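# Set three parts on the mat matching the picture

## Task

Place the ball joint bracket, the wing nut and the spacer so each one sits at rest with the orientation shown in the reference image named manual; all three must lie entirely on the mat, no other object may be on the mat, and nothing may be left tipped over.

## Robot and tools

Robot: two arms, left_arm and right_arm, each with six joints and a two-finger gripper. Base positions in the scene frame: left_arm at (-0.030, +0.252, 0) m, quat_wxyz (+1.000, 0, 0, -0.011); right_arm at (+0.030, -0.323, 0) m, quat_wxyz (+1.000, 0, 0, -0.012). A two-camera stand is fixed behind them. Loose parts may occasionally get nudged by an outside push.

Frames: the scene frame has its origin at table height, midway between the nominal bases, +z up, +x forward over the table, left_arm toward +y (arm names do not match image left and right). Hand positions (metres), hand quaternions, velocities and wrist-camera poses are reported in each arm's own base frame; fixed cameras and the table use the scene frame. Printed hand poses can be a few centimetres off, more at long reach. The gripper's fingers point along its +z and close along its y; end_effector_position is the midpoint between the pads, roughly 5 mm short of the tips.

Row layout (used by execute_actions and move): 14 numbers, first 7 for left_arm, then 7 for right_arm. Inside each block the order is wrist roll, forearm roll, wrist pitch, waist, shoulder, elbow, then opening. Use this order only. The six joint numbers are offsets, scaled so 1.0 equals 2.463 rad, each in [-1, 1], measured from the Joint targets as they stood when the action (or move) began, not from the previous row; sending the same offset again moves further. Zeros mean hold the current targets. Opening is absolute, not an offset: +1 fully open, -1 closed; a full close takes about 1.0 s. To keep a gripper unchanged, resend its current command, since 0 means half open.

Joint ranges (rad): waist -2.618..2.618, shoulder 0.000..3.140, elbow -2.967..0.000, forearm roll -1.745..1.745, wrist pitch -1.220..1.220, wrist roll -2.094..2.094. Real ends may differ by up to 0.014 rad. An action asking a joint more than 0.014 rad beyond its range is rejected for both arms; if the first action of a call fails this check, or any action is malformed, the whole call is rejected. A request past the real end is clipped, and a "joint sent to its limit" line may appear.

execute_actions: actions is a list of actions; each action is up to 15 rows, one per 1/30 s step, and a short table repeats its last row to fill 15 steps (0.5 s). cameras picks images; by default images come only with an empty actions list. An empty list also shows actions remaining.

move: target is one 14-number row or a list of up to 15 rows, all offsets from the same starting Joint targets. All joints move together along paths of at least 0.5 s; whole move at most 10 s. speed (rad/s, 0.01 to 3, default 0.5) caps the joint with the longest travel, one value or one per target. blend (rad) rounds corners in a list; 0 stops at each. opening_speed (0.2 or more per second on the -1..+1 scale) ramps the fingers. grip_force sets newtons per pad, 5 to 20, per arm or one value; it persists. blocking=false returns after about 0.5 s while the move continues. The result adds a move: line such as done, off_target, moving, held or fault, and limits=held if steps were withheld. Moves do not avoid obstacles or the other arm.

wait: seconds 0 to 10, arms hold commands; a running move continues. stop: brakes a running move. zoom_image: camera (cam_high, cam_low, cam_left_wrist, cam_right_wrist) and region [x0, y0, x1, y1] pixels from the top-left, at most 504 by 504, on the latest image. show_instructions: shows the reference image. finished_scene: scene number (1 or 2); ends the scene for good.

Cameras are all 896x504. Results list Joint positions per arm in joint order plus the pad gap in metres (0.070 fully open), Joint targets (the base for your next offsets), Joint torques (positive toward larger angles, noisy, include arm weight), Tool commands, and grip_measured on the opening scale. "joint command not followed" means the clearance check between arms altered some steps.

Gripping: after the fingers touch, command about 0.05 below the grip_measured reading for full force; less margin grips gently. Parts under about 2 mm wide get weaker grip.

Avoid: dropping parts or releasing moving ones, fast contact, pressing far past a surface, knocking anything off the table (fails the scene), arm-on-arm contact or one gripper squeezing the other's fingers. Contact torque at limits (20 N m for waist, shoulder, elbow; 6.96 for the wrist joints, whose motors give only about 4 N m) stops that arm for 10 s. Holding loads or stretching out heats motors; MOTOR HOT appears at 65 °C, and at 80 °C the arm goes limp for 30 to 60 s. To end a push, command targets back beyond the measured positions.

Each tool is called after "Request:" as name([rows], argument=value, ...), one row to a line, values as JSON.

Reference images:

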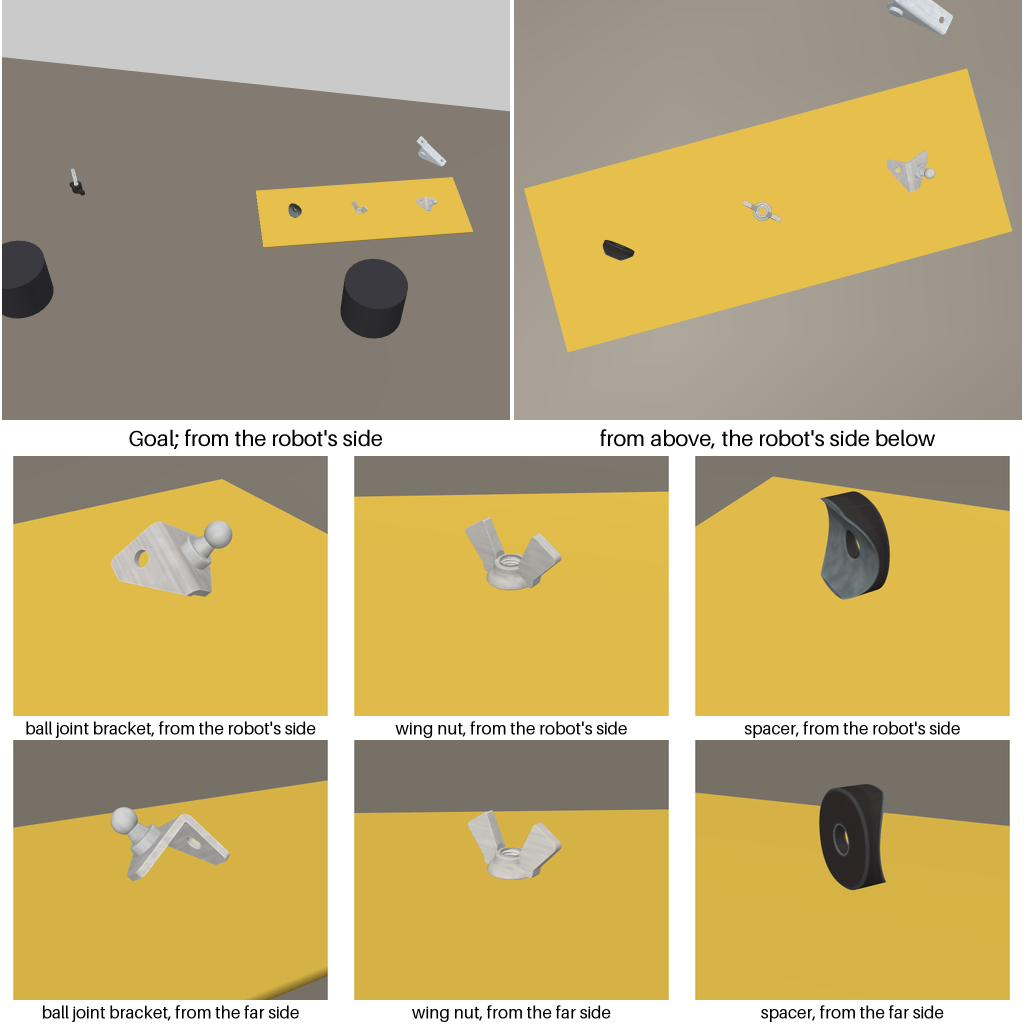

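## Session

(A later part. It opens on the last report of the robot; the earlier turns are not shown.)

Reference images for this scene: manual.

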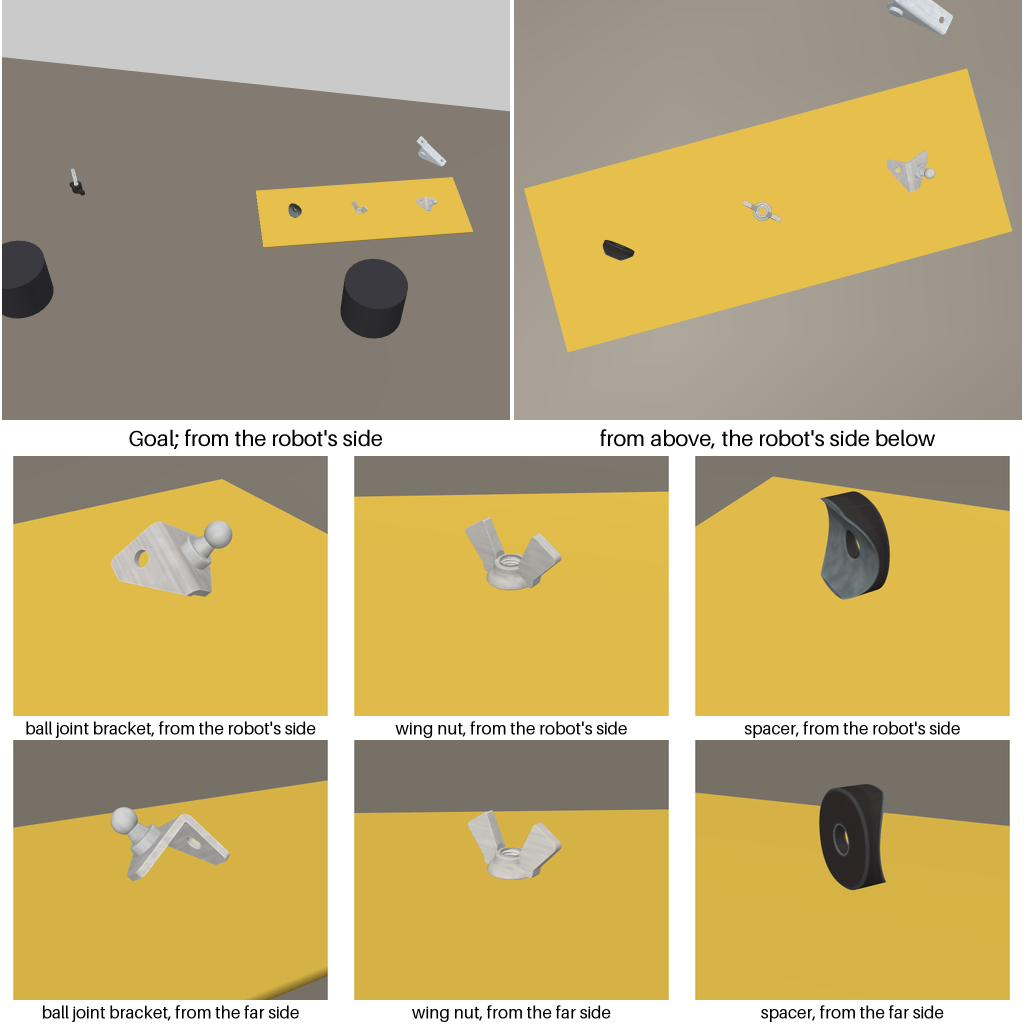

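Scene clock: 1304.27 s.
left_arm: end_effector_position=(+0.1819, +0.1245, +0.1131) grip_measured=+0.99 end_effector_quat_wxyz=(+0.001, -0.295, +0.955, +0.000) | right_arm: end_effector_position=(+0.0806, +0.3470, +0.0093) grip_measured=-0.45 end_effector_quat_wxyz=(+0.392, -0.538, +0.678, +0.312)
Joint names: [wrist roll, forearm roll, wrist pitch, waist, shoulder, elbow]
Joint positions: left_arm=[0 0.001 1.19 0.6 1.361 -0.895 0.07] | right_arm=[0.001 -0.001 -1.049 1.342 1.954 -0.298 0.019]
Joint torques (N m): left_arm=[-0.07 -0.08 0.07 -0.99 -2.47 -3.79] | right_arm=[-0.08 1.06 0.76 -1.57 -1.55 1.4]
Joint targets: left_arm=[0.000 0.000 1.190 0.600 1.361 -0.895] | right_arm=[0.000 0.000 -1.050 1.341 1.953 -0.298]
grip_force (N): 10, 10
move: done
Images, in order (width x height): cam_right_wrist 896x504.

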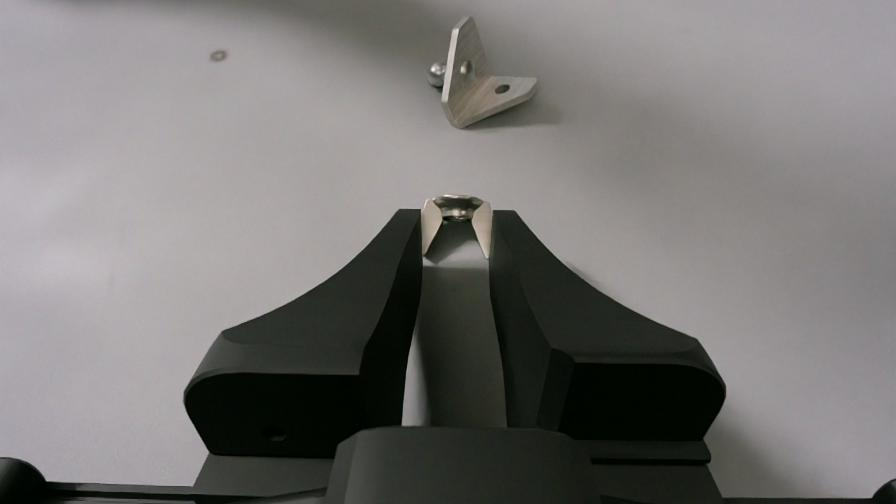

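Request:
move(target=[0,0,0,0,0,0,1, 0,0,0,0,0,0,-0.65], speed=0.2, grip_force=10, opening_speed=0.4, cameras=["cam_right_wrist"])

Request:
zoom_image(camera="cam_right_wrist", region=[360, 170, 560, 290])

Scene clock: 1357.83 s.
left_arm: end_effector_position=(+0.1819, +0.1245, +0.1131) grip_measured=+0.99 end_effector_quat_wxyz=(+0.001, -0.295, +0.955, +0.000) | right_arm: end_effector_position=(+0.0811, +0.3471, +0.0098) grip_measured=-0.65 end_effector_quat_wxyz=(+0.393, -0.537, +0.678, +0.312)
Joint names: [wrist roll, forearm roll, wrist pitch, waist, shoulder, elbow]
Joint positions: left_arm=[0 0.001 1.19 0.6 1.361 -0.895 0.07] | right_arm=[0.001 0 -1.05 1.341 1.954 -0.298 0.012]
Joint torques (N m): left_arm=[-0.07 -0.08 0.07 -0.99 -2.47 -3.78] | right_arm=[0.15 0.17 -0.84 0.86 -4.3 -1.25]
Joint targets: left_arm=[0.000 0.000 1.190 0.600 1.361 -0.895] | right_arm=[0.000 0.000 -1.050 1.341 1.953 -0.298]
grip_force (N): 10, 10
move: done
Images, in order (width x height): cam_right_wrist 896x504.

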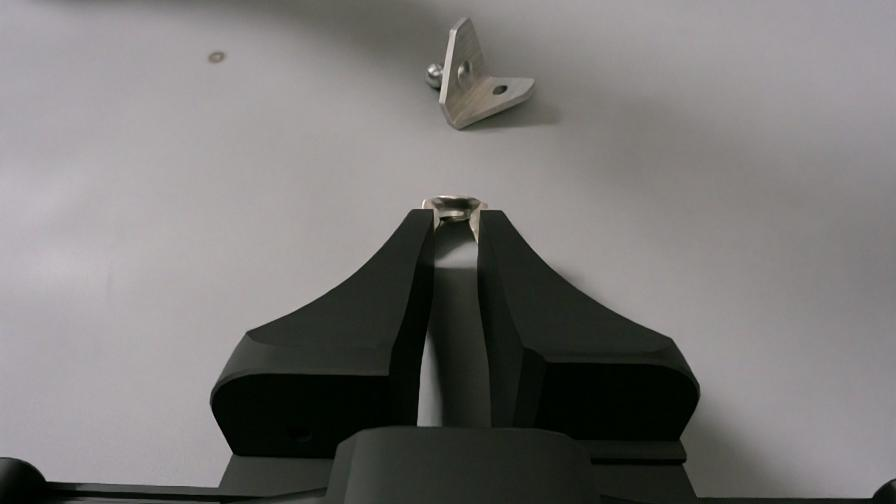

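Scaled by 2.520 from the camera's 896x504 image, which has a finer 1280x720 frame.

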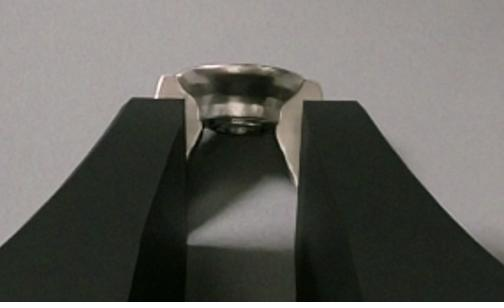

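Request:
move([
  [0,0,0,0,0,0,1, 0,0,0,0,0,0,0.4],
  [0,0,0,0,0,0,1, 0,0,-0.00873,0,0.01137,-0.00024,0.4],
], speed=0.15, cameras=["cam_right_wrist"])

Request:
zoom_image(camera="cam_right_wrist", region=[320, 170, 600, 290])

Scene clock: 1379.53 s.
left_arm: end_effector_position=(+0.1819, +0.1245, +0.1131) grip_measured=+0.99 end_effector_quat_wxyz=(+0.001, -0.295, +0.955, +0.000) | right_arm: end_effector_position=(+0.0816, +0.3494, +0.0089) grip_measured=+0.40 end_effector_quat_wxyz=(+0.399, -0.534, +0.674, +0.317)
Joint names: [wrist roll, forearm roll, wrist pitch, waist, shoulder, elbow]
Joint positions: left_arm=[0 0.001 1.19 0.6 1.361 -0.895 0.07] | right_arm=[0.001 0 -1.093 1.341 1.981 -0.3 0.049]
Joint torques (N m): left_arm=[-0.07 -0.08 0.07 -0.99 -2.46 -3.77] | right_arm=[-0.45 0.17 3.56 0.56 5.07 3.15]
Joint targets: left_arm=[0.000 0.000 1.190 0.600 1.361 -0.895] | right_arm=[0.000 0.000 -1.072 1.341 1.981 -0.299]
grip_force (N): 10, 10
move: off_target (right_arm); right_arm: the wrist pitch is farthest, 0.022 rad from its target
Images, in order (width x height): cam_right_wrist 896x504.

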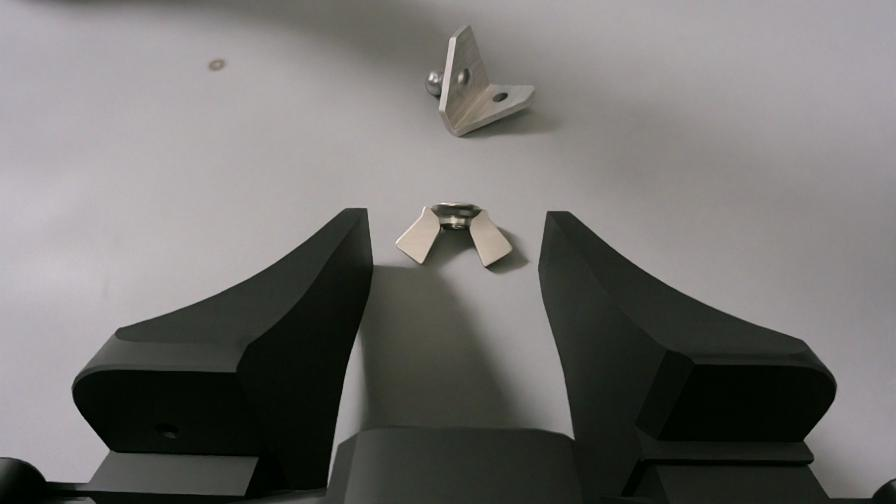

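Scaled by 1.800 from the camera's 896x504 image, which has a finer 1280x720 frame.

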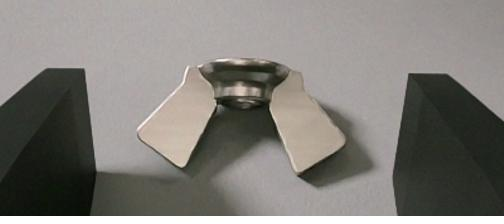

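Request:
move([
  [0,0,0,0,0,0,1, 0,0,0,0,-0.02436,0,0.4],
  [0,0,0,0,0,0,1, 0,0,0.30849,0,-0.12481,-0.07702,0.4],
  [0,0,0,0,0,0,1, 0,0,0.26926,0,-0.09342,-0.06922,0.4],
], speed=[0.3, 0.6, 0.3], blend=[0.02, 0.05, 0], cameras=["cam_right_wrist"])

Request:
zoom_image(camera="cam_right_wrist", region=[320, 170, 600, 290])

Scene clock: 1465.10 s.
left_arm: end_effector_position=(+0.1819, +0.1245, +0.1131) grip_measured=+0.99 end_effector_quat_wxyz=(+0.001, -0.295, +0.955, +0.000) | right_arm: end_effector_position=(+0.0814, +0.3484, +0.0112) grip_measured=+0.40 end_effector_quat_wxyz=(+0.299, -0.574, +0.724, +0.237)
Joint names: [wrist roll, forearm roll, wrist pitch, waist, shoulder, elbow]
Joint positions: left_arm=[0 0.001 1.19 0.6 1.361 -0.895 0.07] | right_arm=[0 0 -0.409 1.341 1.753 -0.47 0.049]
Joint torques (N m): left_arm=[-0.07 -0.08 0.07 -0.99 -2.47 -3.76] | right_arm=[0.16 -0.16 -0.5 0.88 -4.1 -1.58]
Joint targets: left_arm=[0.000 0.000 1.190 0.600 1.361 -0.895] | right_arm=[0.000 0.000 -0.408 1.341 1.751 -0.469]
grip_force (N): 10, 10
move: done; blend cut to 0.0483 rad at target 2
Images, in order (width x height): cam_right_wrist 896x504.

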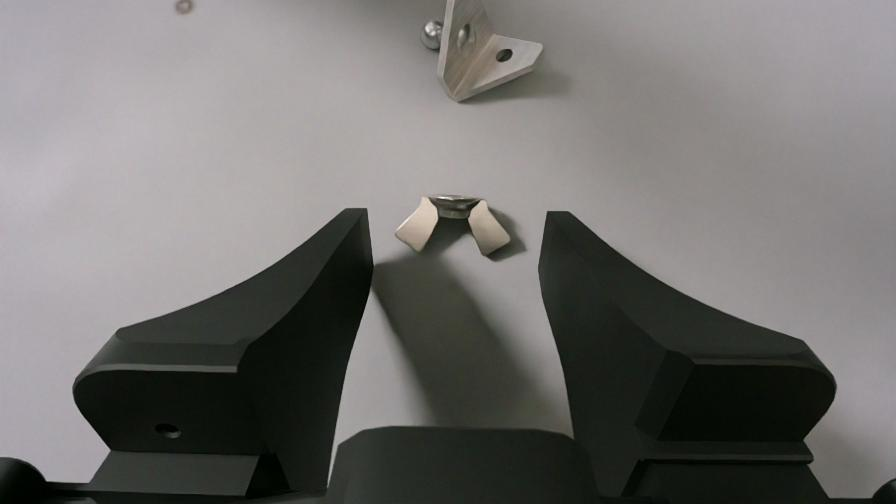

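Scaled by 1.800 from the camera's 896x504 image, which has a finer 1280x720 frame.

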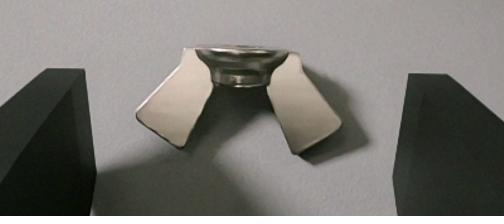

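Request:
move(target=[0,0,0,0,0,0,1, 0,0,-0.01234,0,0.01011,0.00171,0.4], speed=0.1, cameras=["cam_right_wrist"])

Scene clock: 1472.40 s.
left_arm: end_effector_position=(+0.1819, +0.1245, +0.1131) grip_measured=+0.99 end_effector_quat_wxyz=(+0.001, -0.295, +0.955, +0.000) | right_arm: end_effector_position=(+0.0819, +0.3507, +0.0089) grip_measured=+0.40 end_effector_quat_wxyz=(+0.304, -0.573, +0.722, +0.241)
Joint names: [wrist roll, forearm roll, wrist pitch, waist, shoulder, elbow]
Joint positions: left_arm=[0 0.001 1.19 0.6 1.361 -0.895 0.07] | right_arm=[0 0 -0.443 1.341 1.773 -0.468 0.049]
Joint torques (N m): left_arm=[-0.07 -0.08 0.07 -0.98 -2.47 -3.76] | right_arm=[-0.14 -0.16 1.16 0.75 1.36 1.18]
Joint targets: left_arm=[0.000 0.000 1.190 0.600 1.361 -0.895] | right_arm=[0.000 0.000 -0.439 1.341 1.776 -0.465]
grip_force (N): 10, 10
move: done
Images, in order (width x height): cam_right_wrist 896x504.

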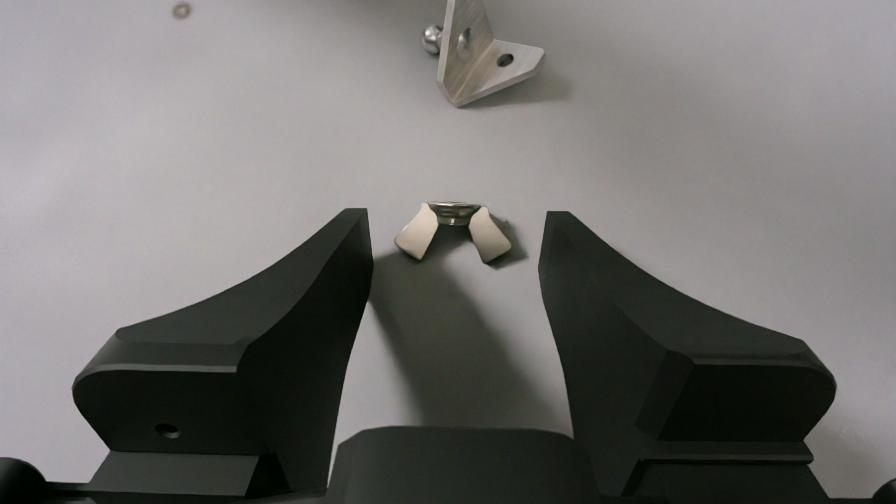

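Request:
move([
  [0,0,0,0,0,0,1, 0,0,0.00861,0,-0.00041,-0.00792,0.4],
  [0,0,0,0,0,0,1, 0,0,0.00861,0,-0.00041,-0.00792,-0.2],
], speed=0.1, opening_speed=0.6, grip_force=10, cameras=["cam_right_wrist"])

Request:
zoom_image(camera="cam_right_wrist", region=[340, 170, 560, 290])

Scene clock: 1503.20 s.
left_arm: end_effector_position=(+0.1819, +0.1245, +0.1131) grip_measured=+0.99 end_effector_quat_wxyz=(+0.001, -0.295, +0.955, +0.000) | right_arm: end_effector_position=(+0.0824, +0.3528, +0.0081) grip_measured=-0.06 end_effector_quat_wxyz=(+0.299, -0.574, +0.724, +0.237)
Joint names: [wrist roll, forearm roll, wrist pitch, waist, shoulder, elbow]
Joint positions: left_arm=[0 0.001 1.19 0.6 1.361 -0.895 0.07] | right_arm=[0 0 -0.417 1.341 1.777 -0.485 0.033]
Joint torques (N m): left_arm=[-0.07 -0.07 0.07 -0.99 -2.46 -3.78] | right_arm=[-0.27 0.41 2.48 -1.6 1.4 4.06]
Joint targets: left_arm=[0.000 0.000 1.190 0.600 1.361 -0.895] | right_arm=[0.000 0.000 -0.418 1.341 1.775 -0.485]
grip_force (N): 10, 10
move: done
Images, in order (width x height): cam_right_wrist 896x504.

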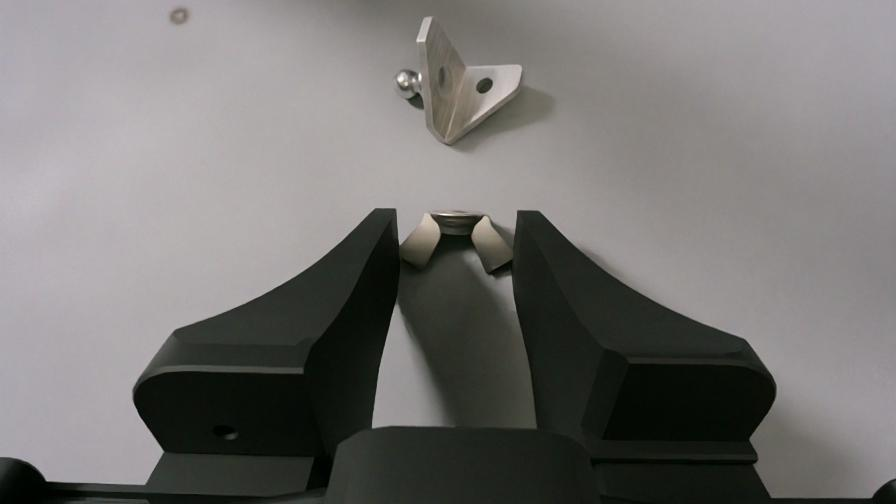

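Scaled by 2.291 from the camera's 896x504 image, which has a finer 1280x720 frame.

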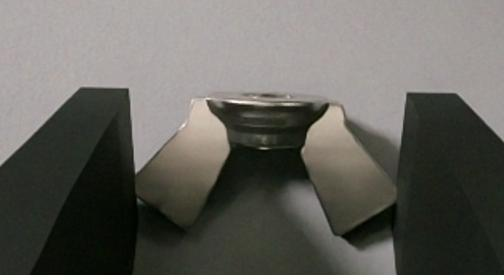

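Request:
move(target=[0,0,0,0,0,0,1, 0,0,0,0,-0.1218,0,-0.2], speed=0.4, cameras=["cam_right_wrist"])

Request:
zoom_image(camera="cam_right_wrist", region=[340, 170, 560, 290])

Scene clock: 1642.90 s.
left_arm: end_effector_position=(+0.1819, +0.1245, +0.1131) grip_measured=+0.99 end_effector_quat_wxyz=(+0.001, -0.295, +0.955, +0.000) | right_arm: end_effector_position=(+0.0864, +0.3701, +0.1213) grip_measured=-0.07 end_effector_quat_wxyz=(+0.405, -0.532, +0.671, +0.321)
Joint names: [wrist roll, forearm roll, wrist pitch, waist, shoulder, elbow]
Joint positions: left_arm=[0 0.001 1.19 0.6 1.361 -0.895 0.07] | right_arm=[0 0 -0.418 1.341 1.474 -0.484 0.033]
Joint torques (N m): left_arm=[-0.07 -0.07 0.07 -1 -2.47 -3.77] | right_arm=[0 0.16 -0.62 0.13 -2.11 -2.72]
Joint targets: left_arm=[0.000 0.000 1.190 0.600 1.361 -0.895] | right_arm=[0.000 0.000 -0.418 1.341 1.475 -0.485]
grip_force (N): 10, 10
move: done
Images, in order (width x height): cam_right_wrist 896x504.

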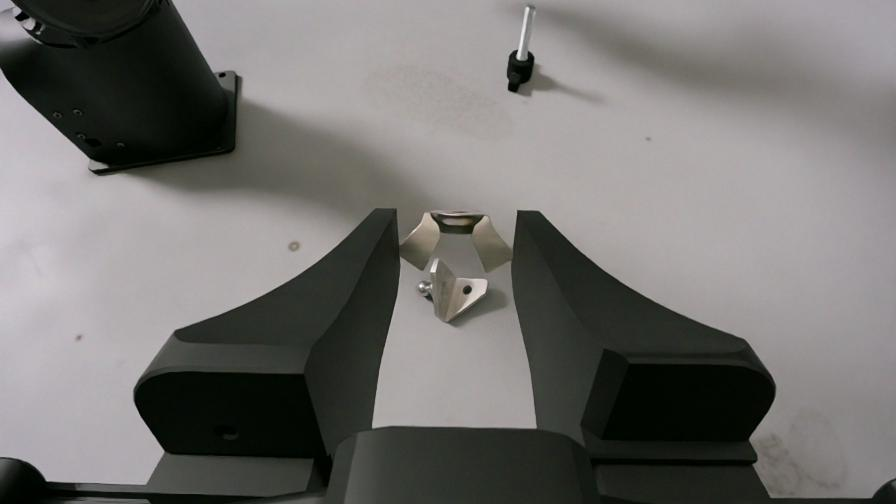

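Scaled by 2.291 from the camera's 896x504 image, which has a finer 1280x720 frame.

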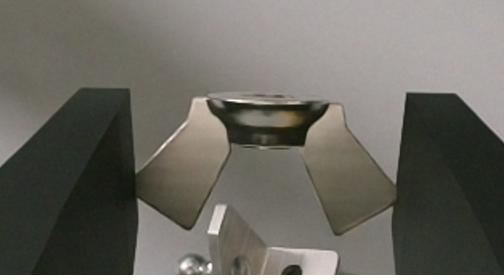

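Request:
move([
  [0,0,0,0,0,0,1, -0.14616,-0.18149,0.30451,0.01096,-0.09135,-0.02639,-0.2],
  [0,0,0,0,0,0,1, -0.29257,-0.36326,0.60869,0.02164,0.04714,-0.03622,-0.2],
], speed=0.8, blend=[0.1, 0], cameras=["all"])

Request:
zoom_image(camera="cam_right_wrist", region=[340, 170, 560, 290])

Scene clock: 1654.13 s.
left_arm: end_effector_position=(+0.1819, +0.1245, +0.1131) grip_measured=+0.99 end_effector_quat_wxyz=(+0.001, -0.295, +0.955, +0.000) | right_arm: end_effector_position=(+0.1814, +0.1464, +0.0599) grip_measured=-0.07 end_effector_quat_wxyz=(+0.078, +0.905, -0.186, +0.375)
Joint names: [wrist roll, forearm roll, wrist pitch, waist, shoulder, elbow]
Joint positions: left_arm=[0 0.001 1.19 0.6 1.361 -0.895 0.07] | right_arm=[-0.721 -0.896 1.082 1.394 1.592 -0.574 0.033]
Joint torques (N m): left_arm=[-0.07 -0.07 0.07 -0.98 -2.46 -3.77] | right_arm=[0.17 -0.38 0.5 0.86 -3.19 -2.4]
Joint targets: left_arm=[0.000 0.000 1.190 0.600 1.361 -0.895] | right_arm=[-0.720 -0.895 1.082 1.395 1.591 -0.574]
grip_force (N): 10, 10
move: done

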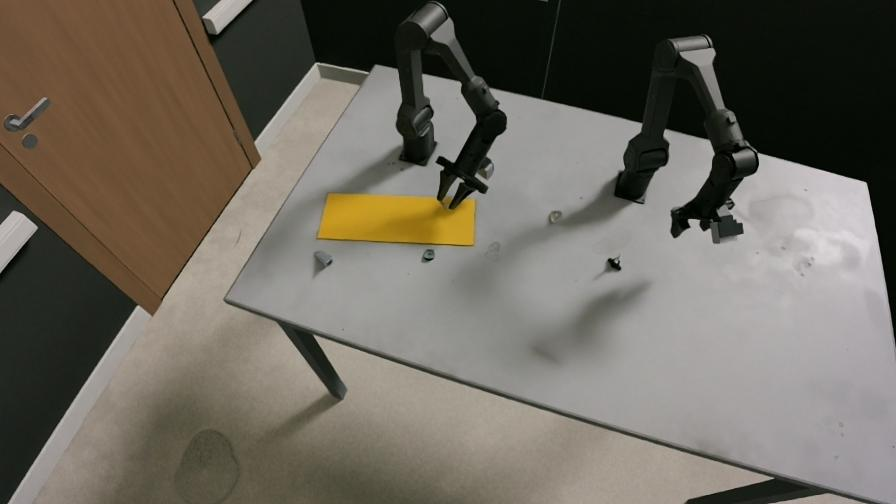

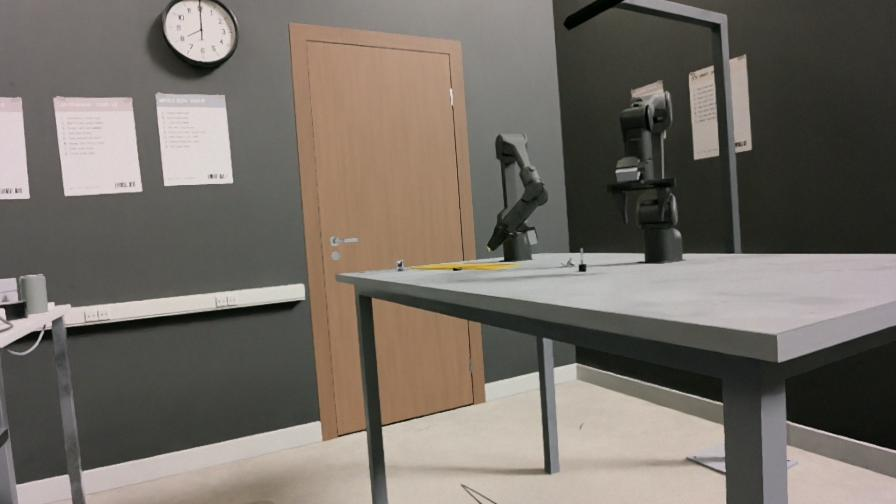

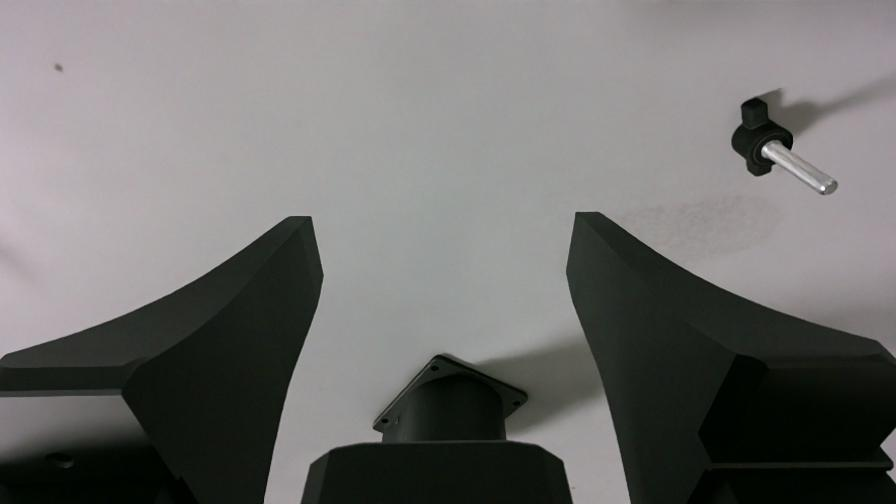

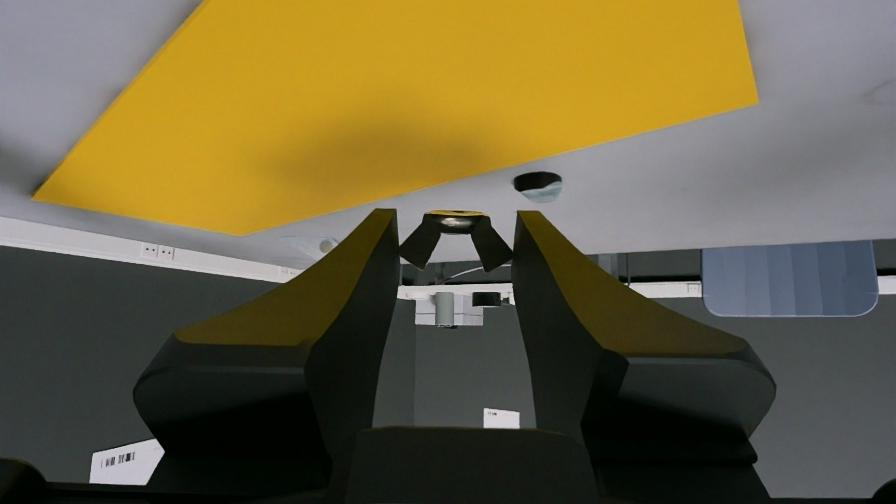

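Scaled by 2.291 from the camera's 896x504 image, which has a finer 1280x720 frame.

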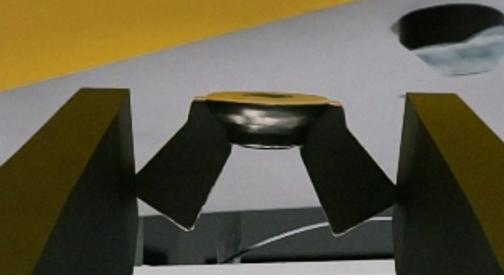

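Request:
move(target=[0,0,0,0,0,0,1, 0.07462,-0.03898,-0.04685,-0.00028,0.05786,0.02115,-0.2], speed=0.2, cameras=["cam_right_wrist", "cam_high"])

Request:
zoom_image(camera="cam_right_wrist", region=[340, 170, 560, 290])

Request:
zoom_image(camera="cam_high", region=[400, 140, 520, 260])

Scene clock: 1668.57 s.
left_arm: end_effector_position=(+0.1819, +0.1245, +0.1131) grip_measured=+0.99 end_effector_quat_wxyz=(+0.001, -0.295, +0.955, +0.000) | right_arm: end_effector_position=(+0.1812, +0.1465, +0.0215) grip_measured=-0.07 end_effector_quat_wxyz=(+0.078, +0.905, -0.186, +0.374)
Joint names: [wrist roll, forearm roll, wrist pitch, waist, shoulder, elbow]
Joint positions: left_arm=[0 0.001 1.19 0.6 1.361 -0.895 0.07] | right_arm=[-0.536 -0.991 0.965 1.394 1.735 -0.522 0.033]
Joint torques (N m): left_arm=[-0.07 -0.07 0.07 -0.99 -2.46 -3.76] | right_arm=[-0.04 -0.31 0.74 -0.21 -3.61 -1.07]
Joint targets: left_arm=[0.000 0.000 1.190 0.600 1.361 -0.895] | right_arm=[-0.536 -0.991 0.966 1.394 1.734 -0.522]
grip_force (N): 10, 10
move: done
Images, in order (width x height): cam_high 896x504, cam_right_wrist 896x504.

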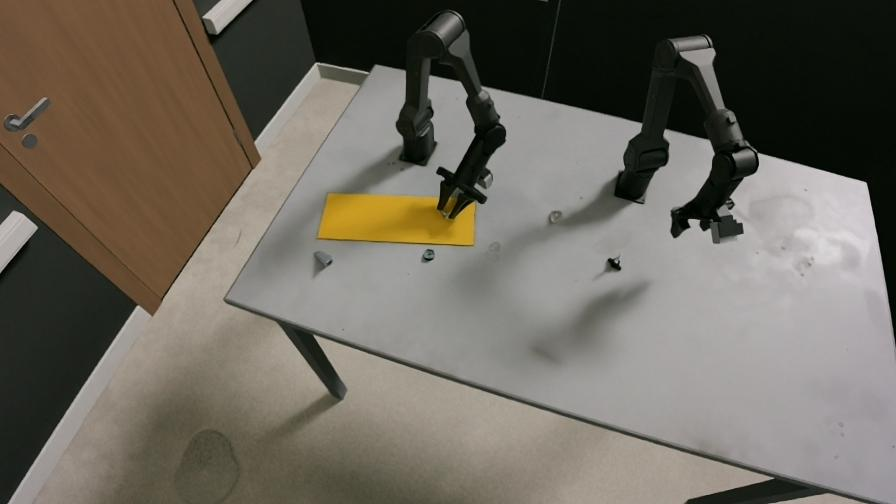

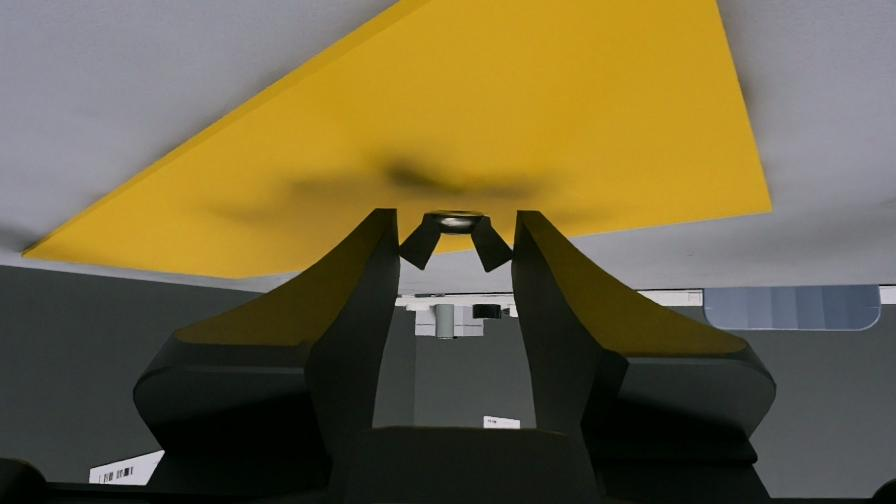

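Scaled by 2.291 from the camera's 896x504 image, which has a finer 1280x720 frame.

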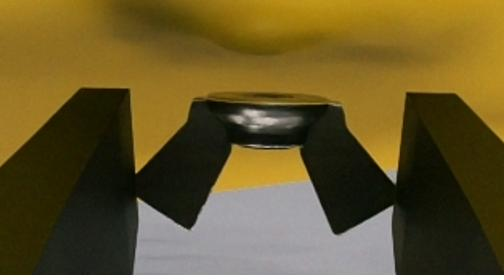

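Scaled by 4.200 from the camera's 896x504 image, which has a finer 1280x720 frame.

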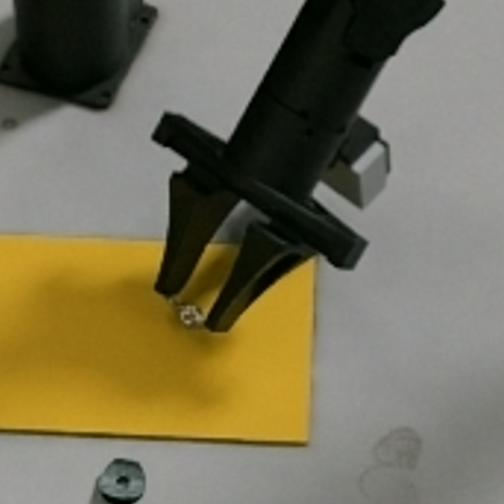

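Request:
move(target=[0,0,0,0,0,0,1, 0.01068,-0.00623,-0.00542,0.00006,0.00828,0.00197,-0.2], speed=0.06, cameras=["cam_right_wrist"])

Request:
zoom_image(camera="cam_right_wrist", region=[340, 170, 560, 290])

Scene clock: 1685.17 s.
left_arm: end_effector_position=(+0.1819, +0.1245, +0.1131) grip_measured=+0.99 end_effector_quat_wxyz=(+0.001, -0.295, +0.955, +0.000) | right_arm: end_effector_position=(+0.1813, +0.1467, +0.0170) grip_measured=-0.07 end_effector_quat_wxyz=(+0.077, +0.905, -0.187, +0.375)
Joint names: [wrist roll, forearm roll, wrist pitch, waist, shoulder, elbow]
Joint positions: left_arm=[0 0.001 1.19 0.6 1.361 -0.895 0.07] | right_arm=[-0.51 -1.006 0.953 1.394 1.754 -0.517 0.033]
Joint torques (N m): left_arm=[-0.07 -0.07 0.07 -0.99 -2.47 -3.77] | right_arm=[-0.03 -0.46 0.59 0.12 -2.68 -0.43]
Joint targets: left_arm=[0.000 0.000 1.190 0.600 1.361 -0.895] | right_arm=[-0.510 -1.006 0.953 1.394 1.754 -0.517]
grip_force (N): 10, 10
move: done
Images, in order (width x height): cam_right_wrist 896x504.

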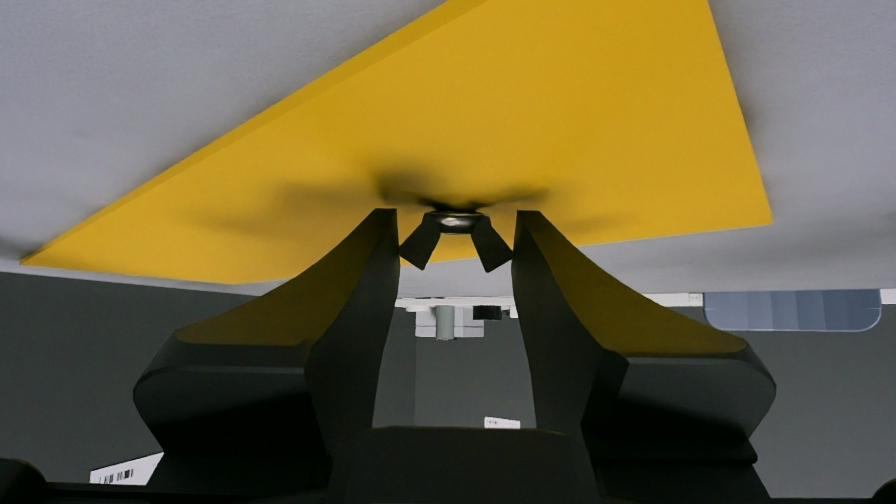

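Scaled by 2.291 from the camera's 896x504 image, which has a finer 1280x720 frame.

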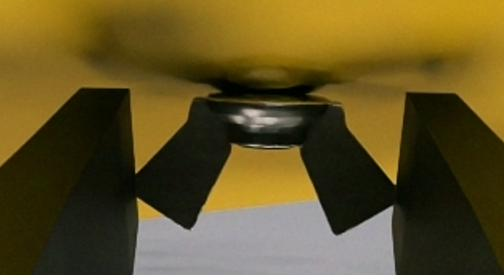

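Request:
move(target=[0,0,0,0,0,0,1, 0.0043,-0.0025,-0.0022,0,0.0033,0.0008,-0.2], speed=0.05, cameras=["cam_right_wrist"])

Request:
zoom_image(camera="cam_right_wrist", region=[340, 170, 560, 290])

Scene clock: 1691.80 s.
left_arm: end_effector_position=(+0.1819, +0.1245, +0.1131) grip_measured=+0.99 end_effector_quat_wxyz=(+0.001, -0.295, +0.955, +0.000) | right_arm: end_effector_position=(+0.1815, +0.1466, +0.0154) grip_measured=-0.06 end_effector_quat_wxyz=(+0.077, +0.905, -0.187, +0.375)
Joint names: [wrist roll, forearm roll, wrist pitch, waist, shoulder, elbow]
Joint positions: left_arm=[0 0.001 1.19 0.6 1.361 -0.895 0.07] | right_arm=[-0.5 -1.012 0.949 1.394 1.762 -0.516 0.033]
Joint torques (N m): left_arm=[-0.07 -0.07 0.07 -0.99 -2.48 -3.76] | right_arm=[0.09 -0.19 0 0.72 -1.82 -0.21]
Joint targets: left_arm=[0.000 0.000 1.190 0.600 1.361 -0.895] | right_arm=[-0.500 -1.012 0.947 1.394 1.762 -0.515]
grip_force (N): 10, 10
move: done
Images, in order (width x height): cam_right_wrist 896x504.

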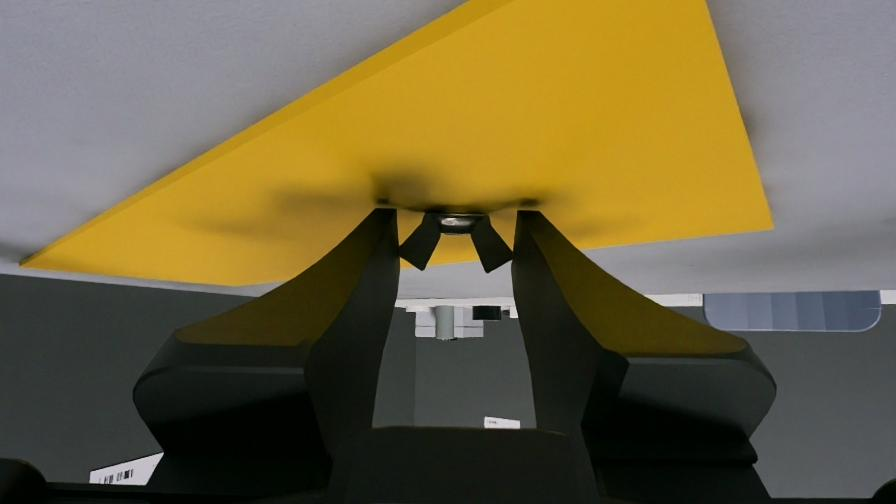

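Scaled by 2.291 from the camera's 896x504 image, which has a finer 1280x720 frame.

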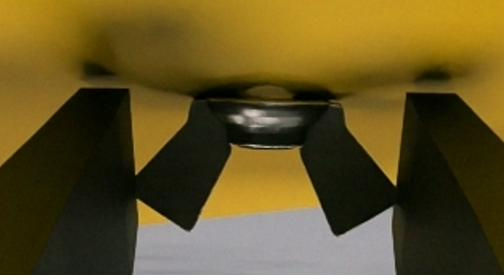

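Request:
move(target=[0,0,0,0,0,0,1, 0.0043,-0.0025,-0.0022,0,0.0033,0.0008,-0.2], speed=0.05, cameras=["cam_right_wrist"])

Request:
zoom_image(camera="cam_right_wrist", region=[340, 170, 560, 290])

Scene clock: 1701.73 s.
left_arm: end_effector_position=(+0.1819, +0.1245, +0.1131) grip_measured=+0.99 end_effector_quat_wxyz=(+0.001, -0.295, +0.955, +0.000) | right_arm: end_effector_position=(+0.1813, +0.1461, +0.0131) grip_measured=-0.06 end_effector_quat_wxyz=(+0.078, +0.905, -0.187, +0.375)
Joint names: [wrist roll, forearm roll, wrist pitch, waist, shoulder, elbow]
Joint positions: left_arm=[0 0.001 1.19 0.6 1.361 -0.895 0.07] | right_arm=[-0.49 -1.017 0.943 1.394 1.77 -0.513 0.033]
Joint torques (N m): left_arm=[-0.07 -0.07 0.07 -0.97 -2.47 -3.77] | right_arm=[0.1 -0.15 -0.6 -0.13 -1.43 -0.38]
Joint targets: left_arm=[0.000 0.000 1.190 0.600 1.361 -0.895] | right_arm=[-0.489 -1.018 0.942 1.394 1.771 -0.513]
grip_force (N): 10, 10
move: done
Images, in order (width x height): cam_right_wrist 896x504.

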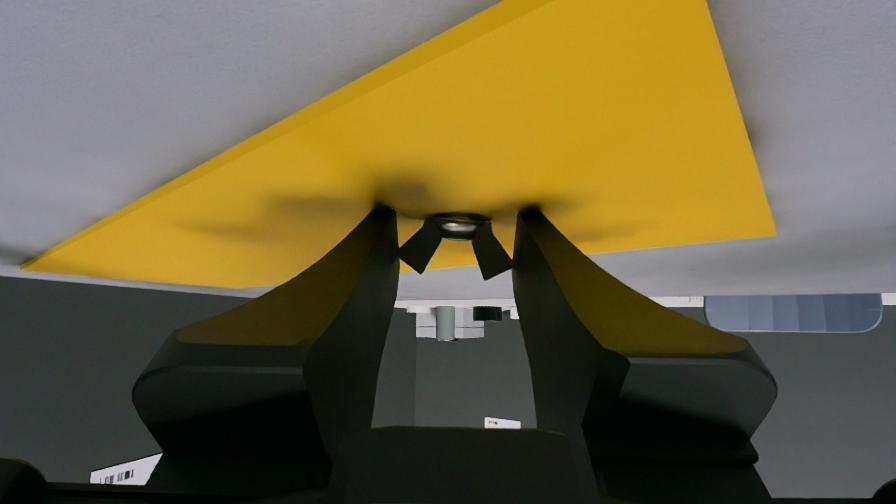

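Scaled by 2.291 from the camera's 896x504 image, which has a finer 1280x720 frame.

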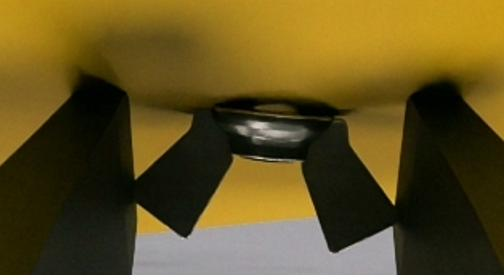

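Request:
move(target=[0,0,0,0,0,0,1, 0,0,0,0,0,0,0.3], opening_speed=0.4, cameras=["cam_right_wrist", "cam_high"])

Request:
zoom_image(camera="cam_right_wrist", region=[340, 170, 560, 290])

Request:
zoom_image(camera="cam_high", region=[400, 170, 490, 260])

Scene clock: 1713.87 s.
left_arm: end_effector_position=(+0.1819, +0.1245, +0.1131) grip_measured=+0.99 end_effector_quat_wxyz=(+0.001, -0.295, +0.955, +0.000) | right_arm: end_effector_position=(+0.1812, +0.1465, +0.0130) grip_measured=+0.30 end_effector_quat_wxyz=(+0.077, +0.905, -0.186, +0.375)
Joint names: [wrist roll, forearm roll, wrist pitch, waist, shoulder, elbow]
Joint positions: left_arm=[0 0.001 1.19 0.6 1.361 -0.895 0.07] | right_arm=[-0.49 -1.018 0.941 1.394 1.77 -0.513 0.045]
Joint torques (N m): left_arm=[-0.07 -0.06 0.07 -0.98 -2.48 -3.77] | right_arm=[0 -0.13 0.61 0.58 -3.41 -1.41]
Joint targets: left_arm=[0.000 0.000 1.190 0.600 1.361 -0.895] | right_arm=[-0.489 -1.018 0.942 1.394 1.771 -0.513]
grip_force (N): 10, 10
move: done
Images, in order (width x height): cam_high 896x504, cam_right_wrist 896x504.

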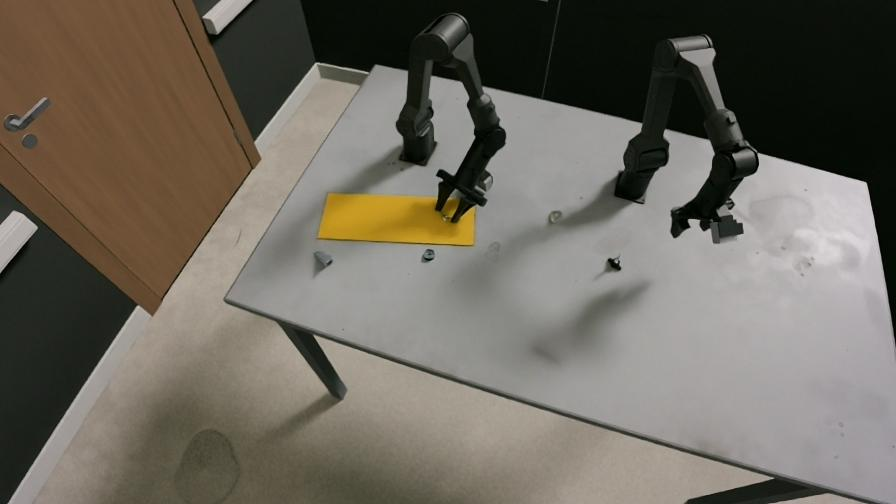

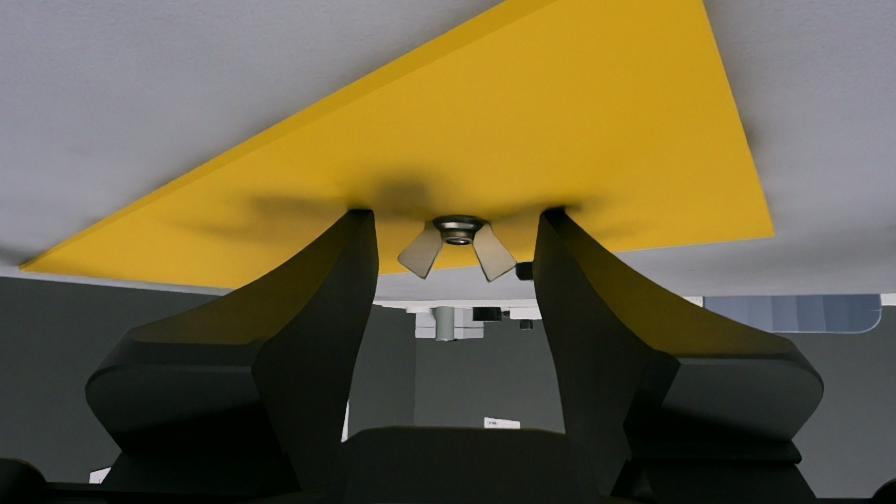

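Scaled by 2.291 from the camera's 896x504 image, which has a finer 1280x720 frame.

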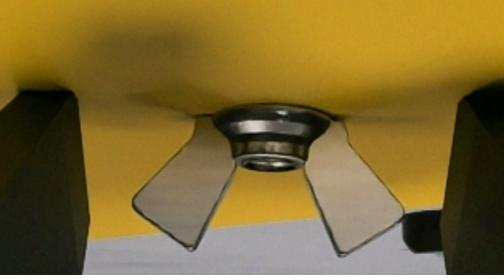

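Scaled by 5.600 from the camera's 896x504 image, which has a finer 1280x720 frame.

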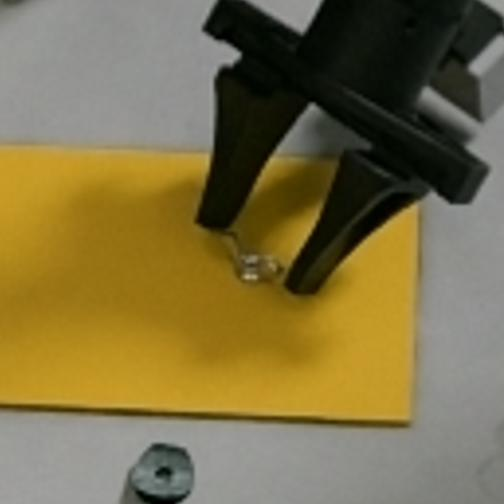

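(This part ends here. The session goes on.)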